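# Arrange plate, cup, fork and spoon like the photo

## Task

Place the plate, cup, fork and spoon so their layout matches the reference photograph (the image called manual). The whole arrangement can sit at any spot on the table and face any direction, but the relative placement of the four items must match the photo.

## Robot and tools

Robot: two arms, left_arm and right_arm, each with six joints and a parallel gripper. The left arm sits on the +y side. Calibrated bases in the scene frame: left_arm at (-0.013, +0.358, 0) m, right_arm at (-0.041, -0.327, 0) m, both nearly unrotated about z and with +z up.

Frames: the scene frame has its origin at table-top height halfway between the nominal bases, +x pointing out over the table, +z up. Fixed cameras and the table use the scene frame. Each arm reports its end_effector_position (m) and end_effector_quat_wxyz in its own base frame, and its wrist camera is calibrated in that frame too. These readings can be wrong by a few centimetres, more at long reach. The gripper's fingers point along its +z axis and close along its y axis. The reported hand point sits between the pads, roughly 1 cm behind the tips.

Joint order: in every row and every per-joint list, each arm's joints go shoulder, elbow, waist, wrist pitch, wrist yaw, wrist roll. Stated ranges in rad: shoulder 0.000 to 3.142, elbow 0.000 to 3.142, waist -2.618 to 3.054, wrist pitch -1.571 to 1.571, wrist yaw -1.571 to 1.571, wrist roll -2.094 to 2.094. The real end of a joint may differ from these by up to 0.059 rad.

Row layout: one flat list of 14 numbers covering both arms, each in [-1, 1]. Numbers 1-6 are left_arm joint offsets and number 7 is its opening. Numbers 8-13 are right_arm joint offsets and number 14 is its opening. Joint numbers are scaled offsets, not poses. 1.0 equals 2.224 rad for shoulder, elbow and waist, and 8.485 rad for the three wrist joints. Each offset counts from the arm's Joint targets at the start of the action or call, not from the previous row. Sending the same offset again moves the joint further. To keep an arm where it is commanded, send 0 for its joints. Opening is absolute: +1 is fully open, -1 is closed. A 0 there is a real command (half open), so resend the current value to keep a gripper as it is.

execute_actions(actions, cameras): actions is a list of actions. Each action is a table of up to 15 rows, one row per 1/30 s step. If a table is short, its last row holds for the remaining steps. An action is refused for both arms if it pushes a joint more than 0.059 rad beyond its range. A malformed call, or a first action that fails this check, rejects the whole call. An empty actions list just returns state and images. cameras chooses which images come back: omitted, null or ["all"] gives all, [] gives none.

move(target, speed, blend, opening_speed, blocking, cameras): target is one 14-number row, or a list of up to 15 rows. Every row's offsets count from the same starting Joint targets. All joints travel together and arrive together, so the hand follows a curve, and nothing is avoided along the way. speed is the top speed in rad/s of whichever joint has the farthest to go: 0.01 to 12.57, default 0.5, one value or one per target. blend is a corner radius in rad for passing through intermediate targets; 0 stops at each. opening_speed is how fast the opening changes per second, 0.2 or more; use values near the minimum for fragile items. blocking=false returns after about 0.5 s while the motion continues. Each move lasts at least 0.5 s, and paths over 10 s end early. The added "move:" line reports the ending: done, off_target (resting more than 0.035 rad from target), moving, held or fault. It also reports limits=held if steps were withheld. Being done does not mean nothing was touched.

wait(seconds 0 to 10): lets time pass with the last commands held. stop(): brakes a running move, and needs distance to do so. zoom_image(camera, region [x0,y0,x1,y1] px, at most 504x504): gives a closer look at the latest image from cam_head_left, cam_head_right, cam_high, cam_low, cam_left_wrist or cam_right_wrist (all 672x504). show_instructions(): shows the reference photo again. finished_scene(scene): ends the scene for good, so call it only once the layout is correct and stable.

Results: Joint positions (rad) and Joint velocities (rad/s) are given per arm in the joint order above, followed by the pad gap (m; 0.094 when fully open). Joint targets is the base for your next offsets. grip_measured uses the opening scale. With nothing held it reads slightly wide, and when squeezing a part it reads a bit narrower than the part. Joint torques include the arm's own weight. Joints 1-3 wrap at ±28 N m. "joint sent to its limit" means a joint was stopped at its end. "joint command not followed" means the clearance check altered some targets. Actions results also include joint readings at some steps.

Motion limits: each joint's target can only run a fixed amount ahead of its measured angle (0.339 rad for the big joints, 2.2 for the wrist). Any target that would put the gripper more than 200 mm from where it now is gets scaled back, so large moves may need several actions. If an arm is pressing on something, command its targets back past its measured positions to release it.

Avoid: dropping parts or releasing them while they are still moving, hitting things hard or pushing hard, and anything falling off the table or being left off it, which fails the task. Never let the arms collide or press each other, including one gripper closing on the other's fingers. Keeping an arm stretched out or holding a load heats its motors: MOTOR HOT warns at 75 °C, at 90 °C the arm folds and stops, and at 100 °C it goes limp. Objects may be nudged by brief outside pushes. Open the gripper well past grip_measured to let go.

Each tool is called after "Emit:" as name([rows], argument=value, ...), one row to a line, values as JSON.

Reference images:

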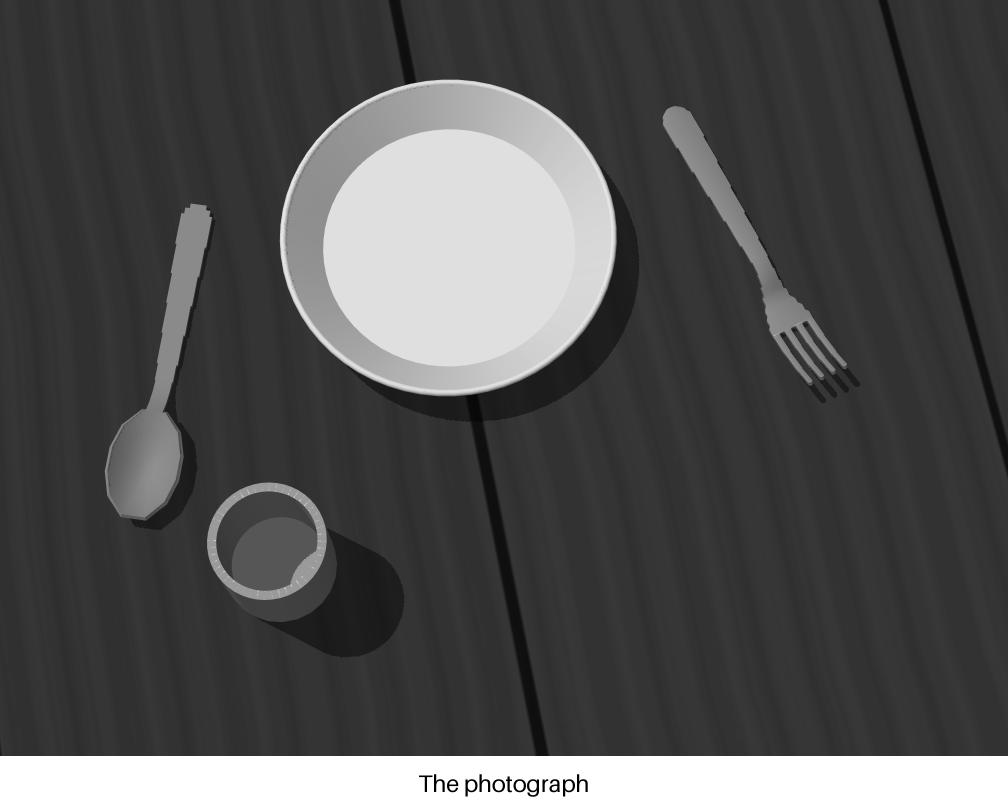

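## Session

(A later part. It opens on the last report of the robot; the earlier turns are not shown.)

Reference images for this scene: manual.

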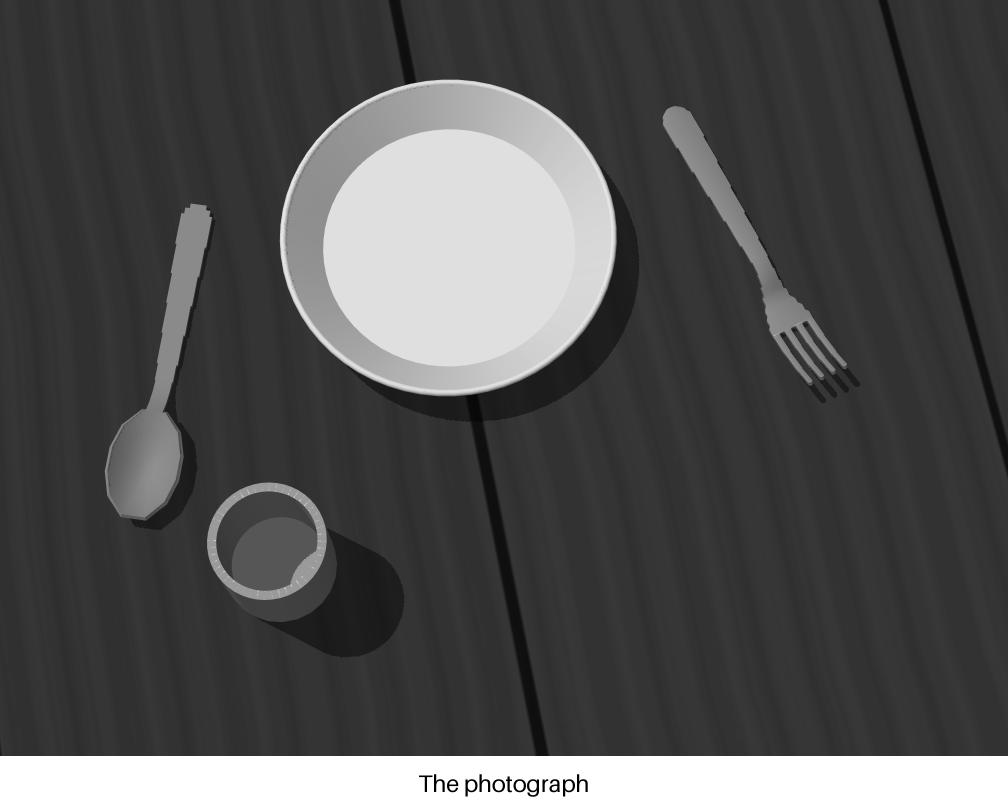

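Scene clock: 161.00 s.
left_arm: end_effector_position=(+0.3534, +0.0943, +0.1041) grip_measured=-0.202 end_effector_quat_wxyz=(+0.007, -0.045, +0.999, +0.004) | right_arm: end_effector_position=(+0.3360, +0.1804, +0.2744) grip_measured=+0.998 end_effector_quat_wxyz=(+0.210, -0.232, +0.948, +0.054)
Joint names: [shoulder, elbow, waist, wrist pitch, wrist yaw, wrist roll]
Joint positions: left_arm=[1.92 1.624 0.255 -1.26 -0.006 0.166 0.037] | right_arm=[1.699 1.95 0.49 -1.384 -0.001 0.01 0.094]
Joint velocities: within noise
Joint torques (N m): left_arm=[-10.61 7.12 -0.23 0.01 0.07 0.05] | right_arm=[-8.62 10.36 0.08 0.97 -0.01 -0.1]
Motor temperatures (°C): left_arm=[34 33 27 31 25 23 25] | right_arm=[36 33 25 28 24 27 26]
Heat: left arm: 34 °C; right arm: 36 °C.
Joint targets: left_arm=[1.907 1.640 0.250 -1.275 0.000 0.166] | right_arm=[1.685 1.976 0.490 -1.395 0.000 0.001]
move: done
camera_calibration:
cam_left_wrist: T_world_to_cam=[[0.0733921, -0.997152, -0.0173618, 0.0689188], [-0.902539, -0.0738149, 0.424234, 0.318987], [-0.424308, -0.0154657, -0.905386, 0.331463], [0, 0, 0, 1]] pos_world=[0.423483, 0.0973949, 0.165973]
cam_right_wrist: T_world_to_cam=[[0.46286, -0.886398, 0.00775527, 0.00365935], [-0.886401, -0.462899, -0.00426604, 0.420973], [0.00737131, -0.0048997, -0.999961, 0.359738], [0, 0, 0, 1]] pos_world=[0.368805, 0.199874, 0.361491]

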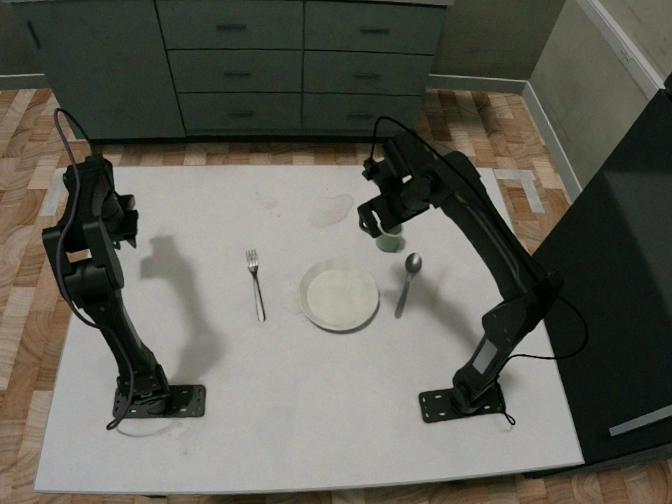

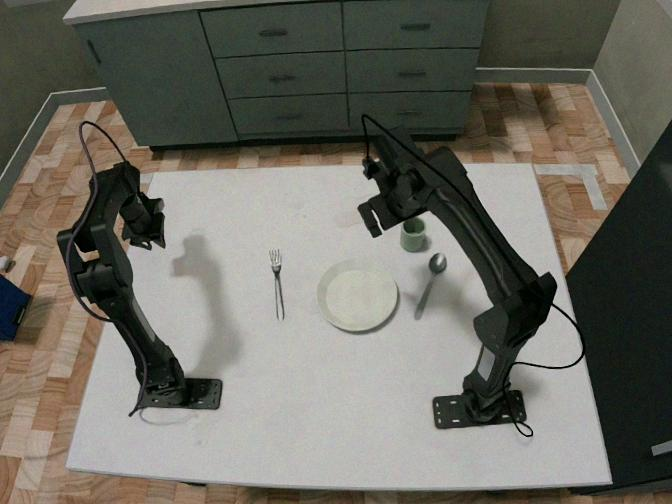

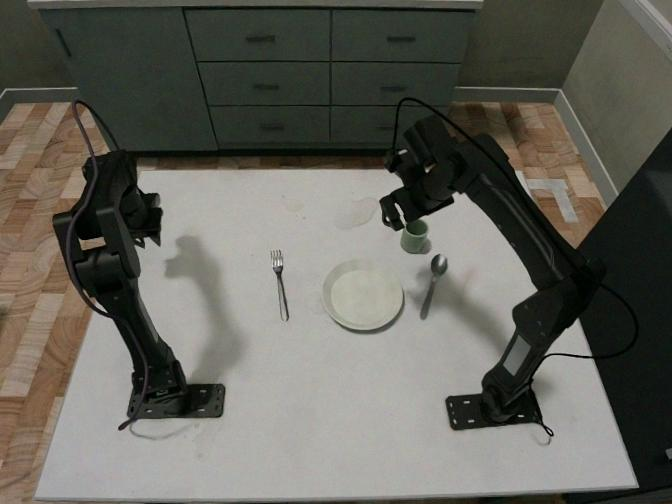

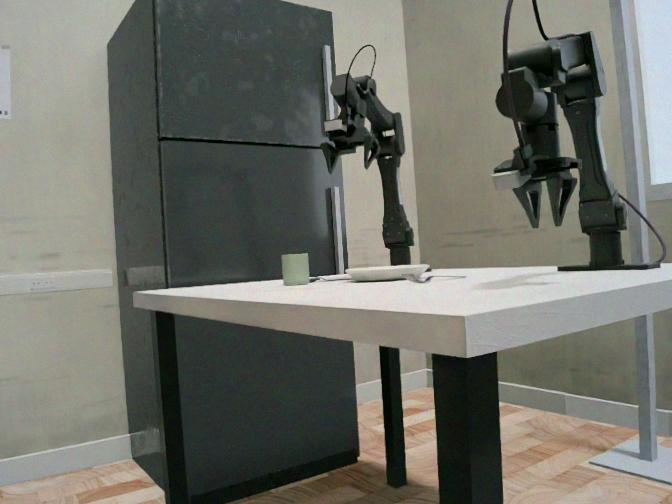

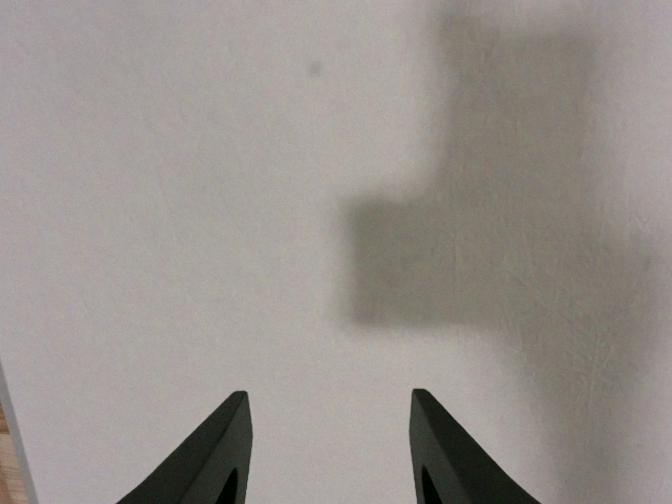

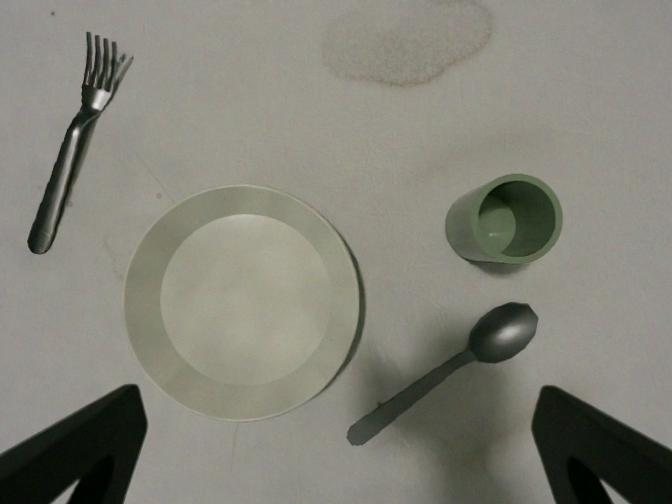

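Emit:
move(target=[-0.0211, -0.0481, -0.4101, 0.0051, 0, -0.1142, -0.2, 0, 0, 0, 0, 0, 0, 1.0], speed=0.9)

Scene clock: 166.23 s.
left_arm: end_effector_position=(+0.2752, -0.2171, +0.0975) grip_measured=-0.202 end_effector_quat_wxyz=(-0.005, -0.063, +0.998, +0.001) | right_arm: end_effector_position=(+0.3359, +0.1804, +0.2743) grip_measured=+0.998 end_effector_quat_wxyz=(+0.210, -0.232, +0.948, +0.054)
Joint names: [shoulder, elbow, waist, wrist pitch, wrist yaw, wrist roll]
Joint positions: left_arm=[1.886 1.551 -0.668 -1.245 0.006 -0.794 0.037] | right_arm=[1.699 1.95 0.49 -1.385 -0.001 0.01 0.094]
Joint velocities: within noise
Joint torques (N m): left_arm=[-11.29 4.37 0.72 0.31 -0.11 -0.05] | right_arm=[-8.76 10.3 0.09 0.96 0 -0.12]
Motor temperatures (°C): left_arm=[34 33 27 31 24 23 25] | right_arm=[36 34 25 28 24 27 26]
Heat: left arm: 34 °C; right arm: 36 °C.
Joint targets: left_arm=[1.860 1.533 -0.662 -1.232 -0.001 -0.803] | right_arm=[1.685 1.976 0.490 -1.395 0.000 0.000]
move: done
camera_calibration:
cam_left_wrist: T_world_to_cam=[[0.110771, -0.993789, -0.0105984, -0.246172], [-0.888979, -0.103845, 0.446018, 0.215801], [-0.444349, -0.0399841, -0.894961, 0.286692], [0, 0, 0, 1]] pos_world=[0.346503, -0.210771, 0.157719]
cam_right_wrist: T_world_to_cam=[[0.463179, -0.88623, 0.0078849, 0.00346142], [-0.886236, -0.463217, -0.00386243, 0.420829], [0.00707542, -0.00519889, -0.999961, 0.359807], [0, 0, 0, 1]] pos_world=[0.368805, 0.199873, 0.361392]

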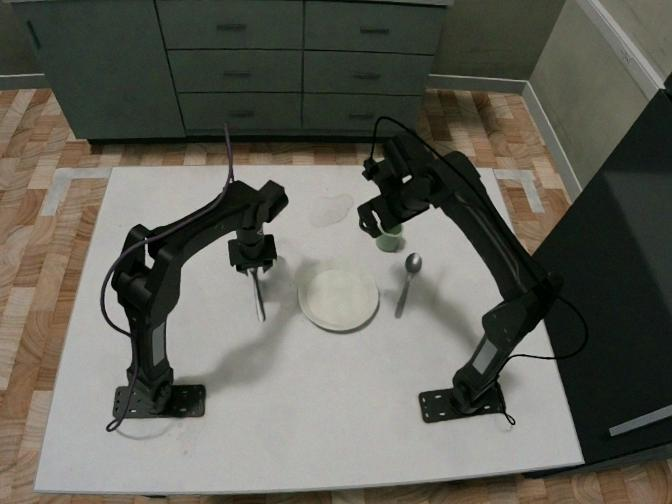

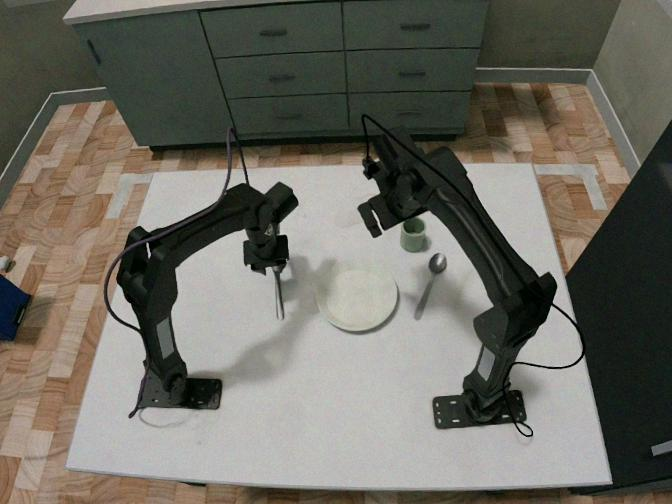

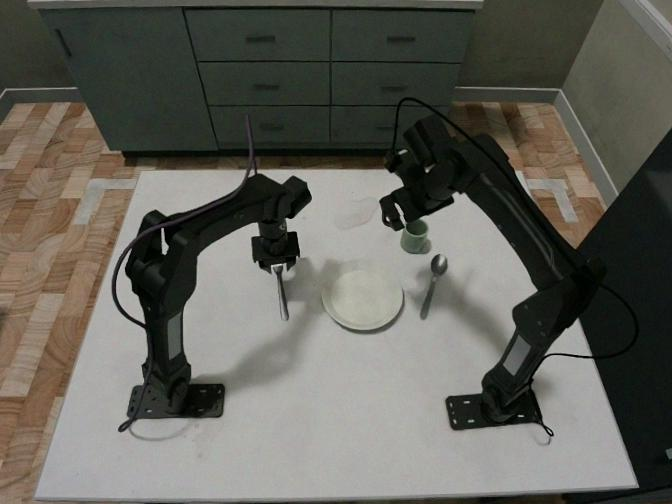

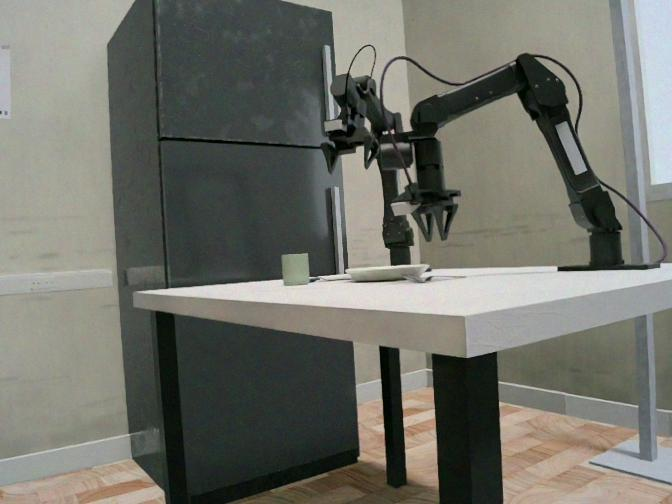

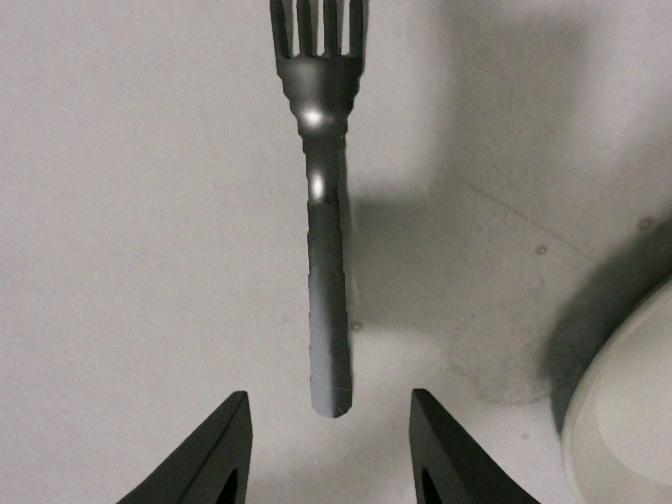

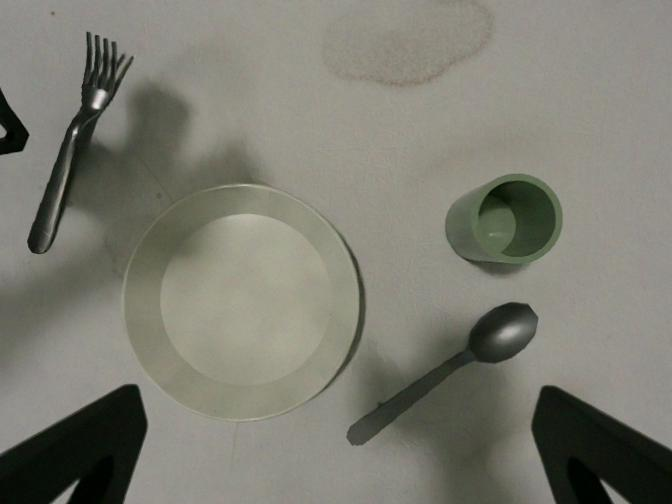

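Emit:
move([
  [0.0448, -0.1097, 0.0031, 0.0362, 0, 0, -0.2, 0, 0, 0, 0, 0, 0, 1.0],
  [0.0448, -0.1097, 0.0031, 0.0362, 0, 0, -1.0, 0, 0, 0, 0, 0, 0, 1.0],
], speed=0.25, opening_speed=0.8, cameras=["cam_low", "cam_left_wrist", "cam_right_wrist"])

Scene clock: 170.50 s.
left_arm: end_effector_position=(+0.2737, -0.2137, +0.0194) grip_measured=-0.765 end_effector_quat_wxyz=(-0.003, -0.066, +0.998, -0.002) | right_arm: end_effector_position=(+0.3359, +0.1804, +0.2743) grip_measured=+0.998 end_effector_quat_wxyz=(+0.210, -0.232, +0.948, +0.054)
Joint names: [shoulder, elbow, waist, wrist pitch, wrist yaw, wrist roll]
Joint positions: left_arm=[1.939 1.304 -0.663 -0.938 0.006 -0.795 0.011] | right_arm=[1.699 1.95 0.49 -1.385 -0.001 0.01 0.094]
Joint velocities: within noise
Joint torques (N m): left_arm=[-7.83 4.27 0.88 0.34 -0.11 -0.1] | right_arm=[-8.7 10.29 0.1 0.95 0 -0.11]
Motor temperatures (°C): left_arm=[34 33 27 30 24 23 25] | right_arm=[36 34 24 28 24 27 26]
Heat: left arm: 34 °C; right arm: 36 °C.
Joint targets: left_arm=[1.959 1.289 -0.655 -0.924 -0.001 -0.803] | right_arm=[1.685 1.976 0.490 -1.395 0.000 0.000]
move: done
camera_calibration:
cam_left_wrist: T_world_to_cam=[[0.116471, -0.993177, -0.00576449, -0.245059], [-0.890788, -0.107027, 0.441635, 0.24964], [-0.439239, -0.0463028, -0.897176, 0.213532], [0, 0, 0, 1]] pos_world=[0.34471, -0.206782, 0.0799136]
cam_right_wrist: T_world_to_cam=[[0.463179, -0.88623, 0.0078849, 0.00346142], [-0.886236, -0.463217, -0.00386243, 0.420829], [0.00707542, -0.00519889, -0.999961, 0.359807], [0, 0, 0, 1]] pos_world=[0.368805, 0.199873, 0.361392]
Images, in order (width x height): cam_low 672x504, cam_left_wrist 672x504, cam_right_wrist 672x504.

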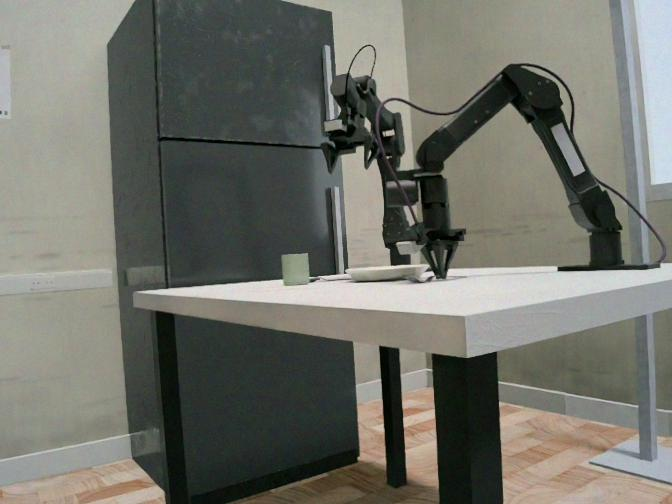

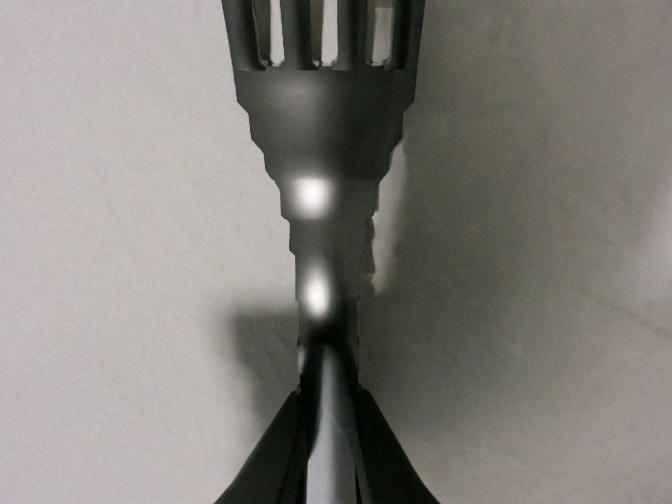

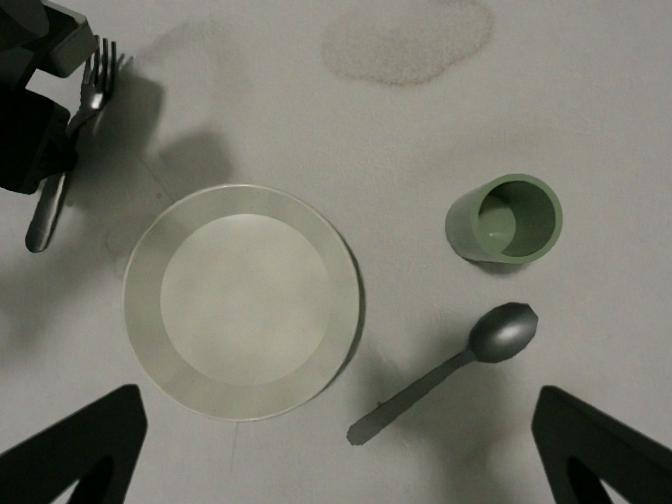

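Emit:
move([
  [0, 0.0432, 0, -0.0100, 0, 0, -1.0, 0, 0, 0, 0, 0, 0, 1.0],
  [0.0216, 0.0958, -0.0182, -0.0178, 0, -0.0025, -1.0, 0, 0, 0, 0, 0, 0, 1.0],
  [0.0352, 0.0515, -0.0182, -0.0048, 0, -0.0025, -1.0, 0, 0, 0, 0, 0, 0, 1.0],
], speed=[0.2, 0.2, 0.12], cameras=["cam_low", "cam_left_wrist", "cam_right_wrist"])

Emit:
zoom_image(camera="cam_right_wrist", region=[0, 10, 200, 270])

Emit:
zoom_image(camera="cam_low", region=[380, 230, 500, 300])

Scene clock: 174.17 s.
left_arm: end_effector_position=(+0.2836, -0.2350, +0.0205) grip_measured=-0.766 end_effector_quat_wxyz=(-0.004, -0.062, +0.998, +0.000) | right_arm: end_effector_position=(+0.3359, +0.1804, +0.2743) grip_measured=+0.998 end_effector_quat_wxyz=(+0.210, -0.232, +0.948, +0.054)
Joint names: [shoulder, elbow, waist, wrist pitch, wrist yaw, wrist roll]
Joint positions: left_arm=[2.016 1.419 -0.692 -0.98 0.006 -0.816 0.011] | right_arm=[1.699 1.95 0.49 -1.385 -0.001 0.01 0.094]
Joint velocities: within noise
Joint torques (N m): left_arm=[-8.34 4.14 -0.38 0.34 -0.08 -0.1] | right_arm=[-8.8 10.28 0.16 0.95 -0.02 -0.12]
Motor temperatures (°C): left_arm=[34 33 27 30 24 23 25] | right_arm=[36 34 24 28 24 27 26]
Heat: left arm: 34 °C; right arm: 36 °C.
Joint targets: left_arm=[2.038 1.404 -0.696 -0.965 -0.001 -0.825] | right_arm=[1.685 1.976 0.490 -1.395 0.000 0.000]
move: done
camera_calibration:
cam_left_wrist: T_world_to_cam=[[0.108505, -0.994056, -0.0089225, -0.265184], [-0.890113, -0.101148, 0.444373, 0.256761], [-0.442635, -0.0402746, -0.895797, 0.220229], [0, 0, 0, 1]] pos_world=[0.354801, -0.228768, 0.0808166]
cam_right_wrist: T_world_to_cam=[[0.463179, -0.88623, 0.0078849, 0.00346142], [-0.886236, -0.463217, -0.00386243, 0.420829], [0.00707542, -0.00519889, -0.999961, 0.359807], [0, 0, 0, 1]] pos_world=[0.368805, 0.199873, 0.361392]
Images, in order (width x height): cam_low 672x504, cam_left_wrist 672x504, cam_right_wrist 672x504.

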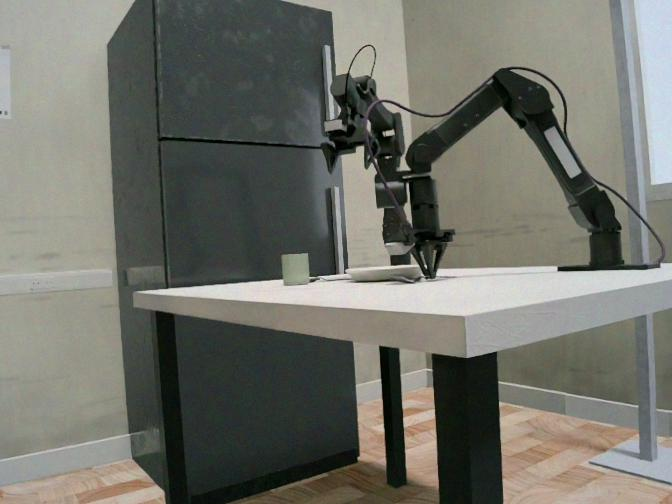

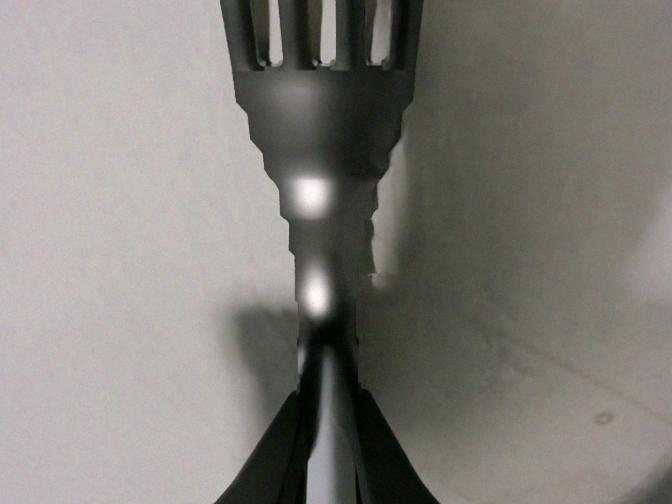

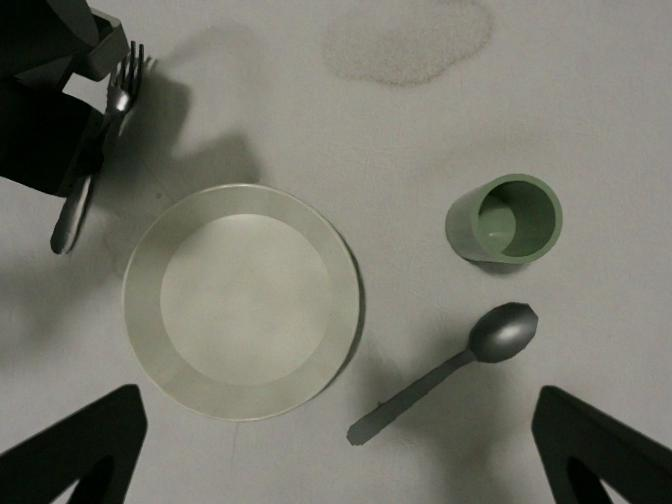

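Scaled by 1.938 from the camera's 672x504 image, which has a finer 960x720 frame.

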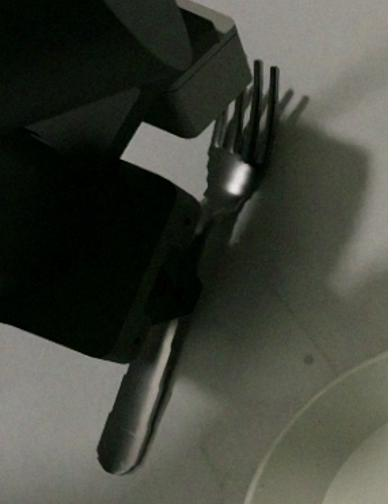

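Scaled by 4.200 from the camera's 672x504 image, which has a finer 960x720 frame.

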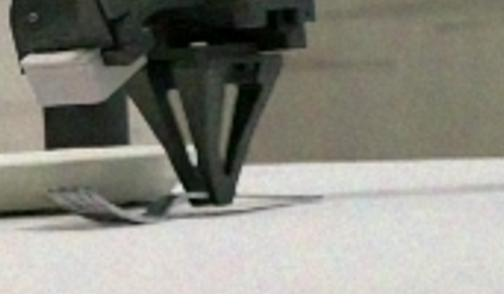

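Emit:
move([
  [0, 0, -0.0051, 0, 0, -0.00125, -1.0, 0, 0, 0, 0, 0, 0, 1.0],
  [0, 0, -0.0051, 0, 0, -0.00125, -0.3, 0, 0, 0, 0, 0, 0, 1.0],
], speed=0.1, opening_speed=0.6, cameras=["cam_right_wrist", "cam_left_wrist"])

Emit:
zoom_image(camera="cam_right_wrist", region=[0, 10, 200, 270])

Scene clock: 178.77 s.
left_arm: end_effector_position=(+0.2816, -0.2379, +0.0205) grip_measured=-0.303 end_effector_quat_wxyz=(-0.004, -0.063, +0.998, -0.001) | right_arm: end_effector_position=(+0.3359, +0.1804, +0.2743) grip_measured=+0.998 end_effector_quat_wxyz=(+0.210, -0.232, +0.948, +0.054)
Joint names: [shoulder, elbow, waist, wrist pitch, wrist yaw, wrist roll]
Joint positions: left_arm=[2.016 1.419 -0.701 -0.979 0.006 -0.827 0.033] | right_arm=[1.699 1.95 0.49 -1.385 -0.001 0.01 0.094]
Joint velocities: within noise
Joint torques (N m): left_arm=[-8.28 4.08 -0.58 0.29 -0.08 -0.08] | right_arm=[-8.8 10.24 0.09 0.98 0.01 -0.09]
Motor temperatures (°C): left_arm=[33 33 27 30 24 23 25] | right_arm=[35 34 24 28 24 27 26]
Heat: left arm: 33 °C; right arm: 35 °C.
Joint targets: left_arm=[2.038 1.404 -0.707 -0.965 -0.001 -0.835] | right_arm=[1.685 1.976 0.490 -1.395 0.000 0.000]
move: done
camera_calibration:
cam_left_wrist: T_world_to_cam=[[0.109627, -0.993941, -0.00789951, -0.268204], [-0.890523, -0.101745, 0.443416, 0.254739], [-0.441533, -0.0415758, -0.896281, 0.21867], [0, 0, 0, 1]] pos_world=[0.352803, -0.23157, 0.0809155]
cam_right_wrist: T_world_to_cam=[[0.463179, -0.88623, 0.0078849, 0.00346142], [-0.886236, -0.463217, -0.00386243, 0.420829], [0.00707542, -0.00519889, -0.999961, 0.359807], [0, 0, 0, 1]] pos_world=[0.368805, 0.199873, 0.361392]
Images, in order (width x height): cam_left_wrist 672x504, cam_right_wrist 672x504.

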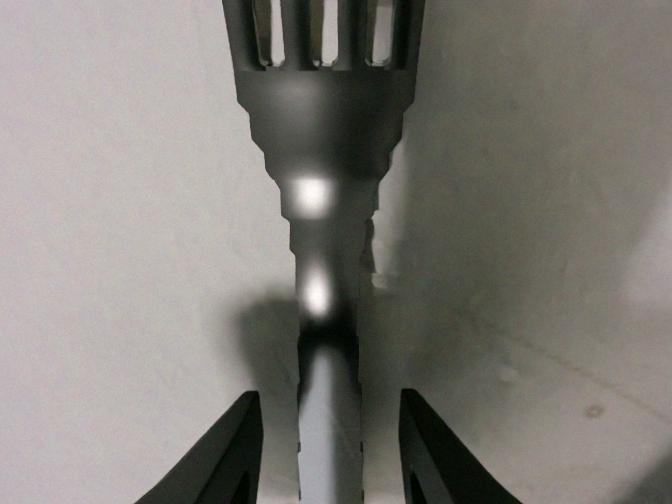

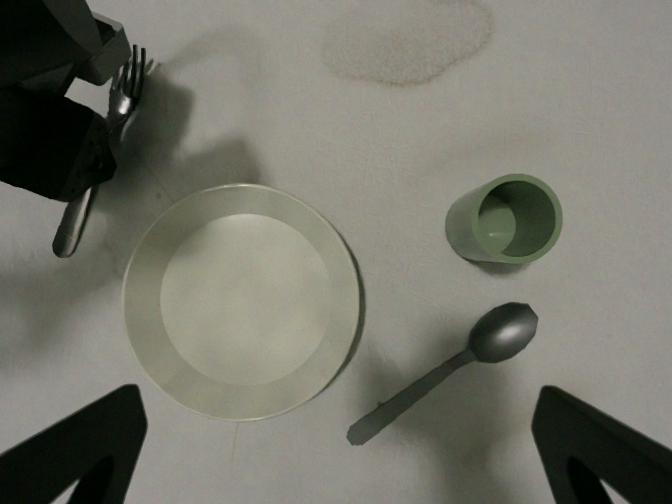

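Scaled by 1.938 from the camera's 672x504 image, which has a finer 960x720 frame.

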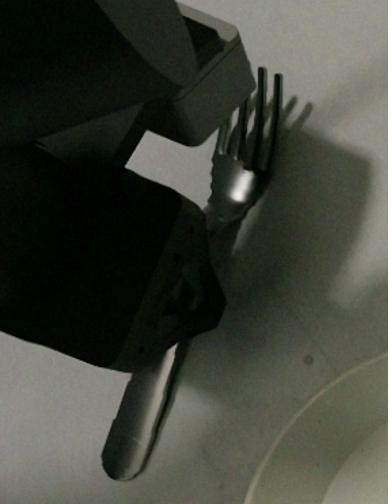

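Emit:
move([
  [-0.0270, 0.0630, 0, -0.0173, 0, 0, -0.3, 0, 0, 0, 0, 0, 0, 1.0],
  [-0.0520, 0.1180, 0, -0.0357, 0, 0, -0.3, 0, 0, 0, 0, 0, 0, 1.0],
  [-0.0520, 0.1180, 0.4000, -0.0357, 0, 0, -0.3, 0, 0, 0, 0, 0, 0, 1.0],
], speed=[0.25, 0.5, 1.0], blend=[0.03, 0.05, 0], cameras=["cam_high", "cam_right_wrist"])

Emit:
zoom_image(camera="cam_right_wrist", region=[0, 10, 200, 270])

Scene clock: 182.20 s.
left_arm: end_effector_position=(+0.3686, +0.0711, +0.1065) grip_measured=-0.302 end_effector_quat_wxyz=(+0.019, -0.487, +0.873, -0.006) | right_arm: end_effector_position=(+0.3359, +0.1804, +0.2743) grip_measured=+0.998 end_effector_quat_wxyz=(+0.210, -0.232, +0.948, +0.054)
Joint names: [shoulder, elbow, waist, wrist pitch, wrist yaw, wrist roll]
Joint positions: left_arm=[1.934 1.651 0.188 -1.249 0.001 -0.828 0.033] | right_arm=[1.699 1.95 0.49 -1.385 -0.001 0.01 0.094]
Joint velocities: within noise
Joint torques (N m): left_arm=[-10.52 6.75 -0.36 0.03 0.01 -0.07] | right_arm=[-8.79 10.33 0.08 0.97 0.01 -0.11]
Motor temperatures (°C): left_arm=[34 33 27 30 24 23 25] | right_arm=[35 34 24 28 24 27 26]
Heat: left arm: 34 °C; right arm: 35 °C.
Joint targets: left_arm=[1.922 1.666 0.183 -1.268 -0.001 -0.835] | right_arm=[1.685 1.976 0.490 -1.395 0.000 0.000]
move: done
camera_calibration:
cam_right_wrist: T_world_to_cam=[[0.463179, -0.88623, 0.0078849, 0.00346142], [-0.886236, -0.463217, -0.00386243, 0.420829], [0.00707542, -0.00519889, -0.999961, 0.359807], [0, 0, 0, 1]] pos_world=[0.368805, 0.199873, 0.361392]
Images, in order (width x height): cam_high 672x504, cam_right_wrist 672x504.

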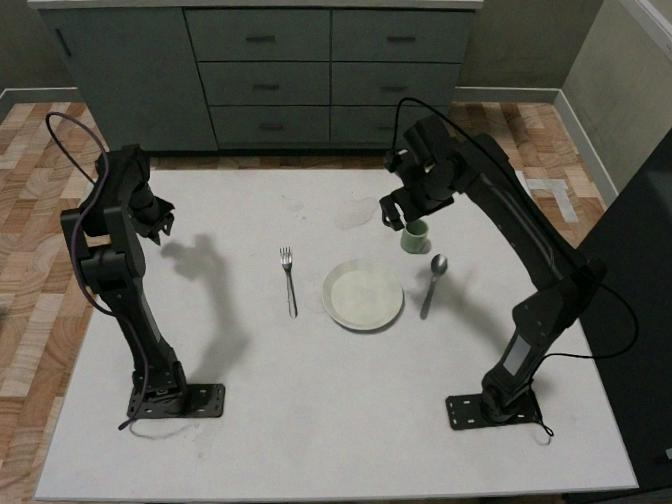

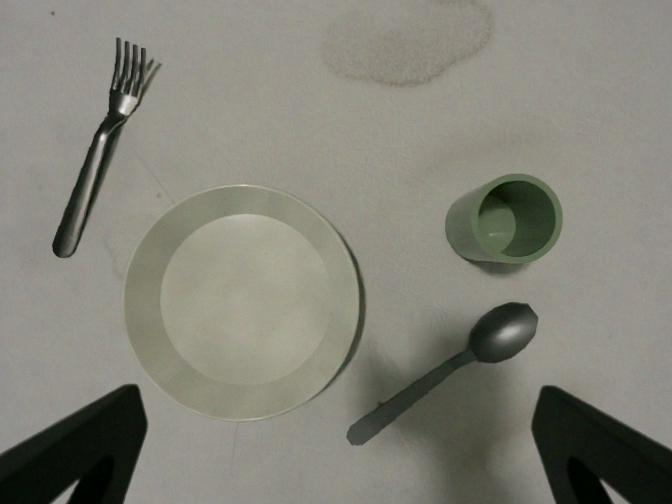

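Scaled by 1.938 from the camera's 672x504 image, which has a finer 960x720 frame.

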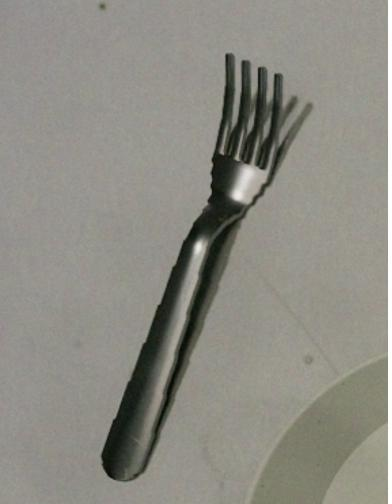

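Emit:
finished_scene(scene=1)

The scene is finished: the task was done.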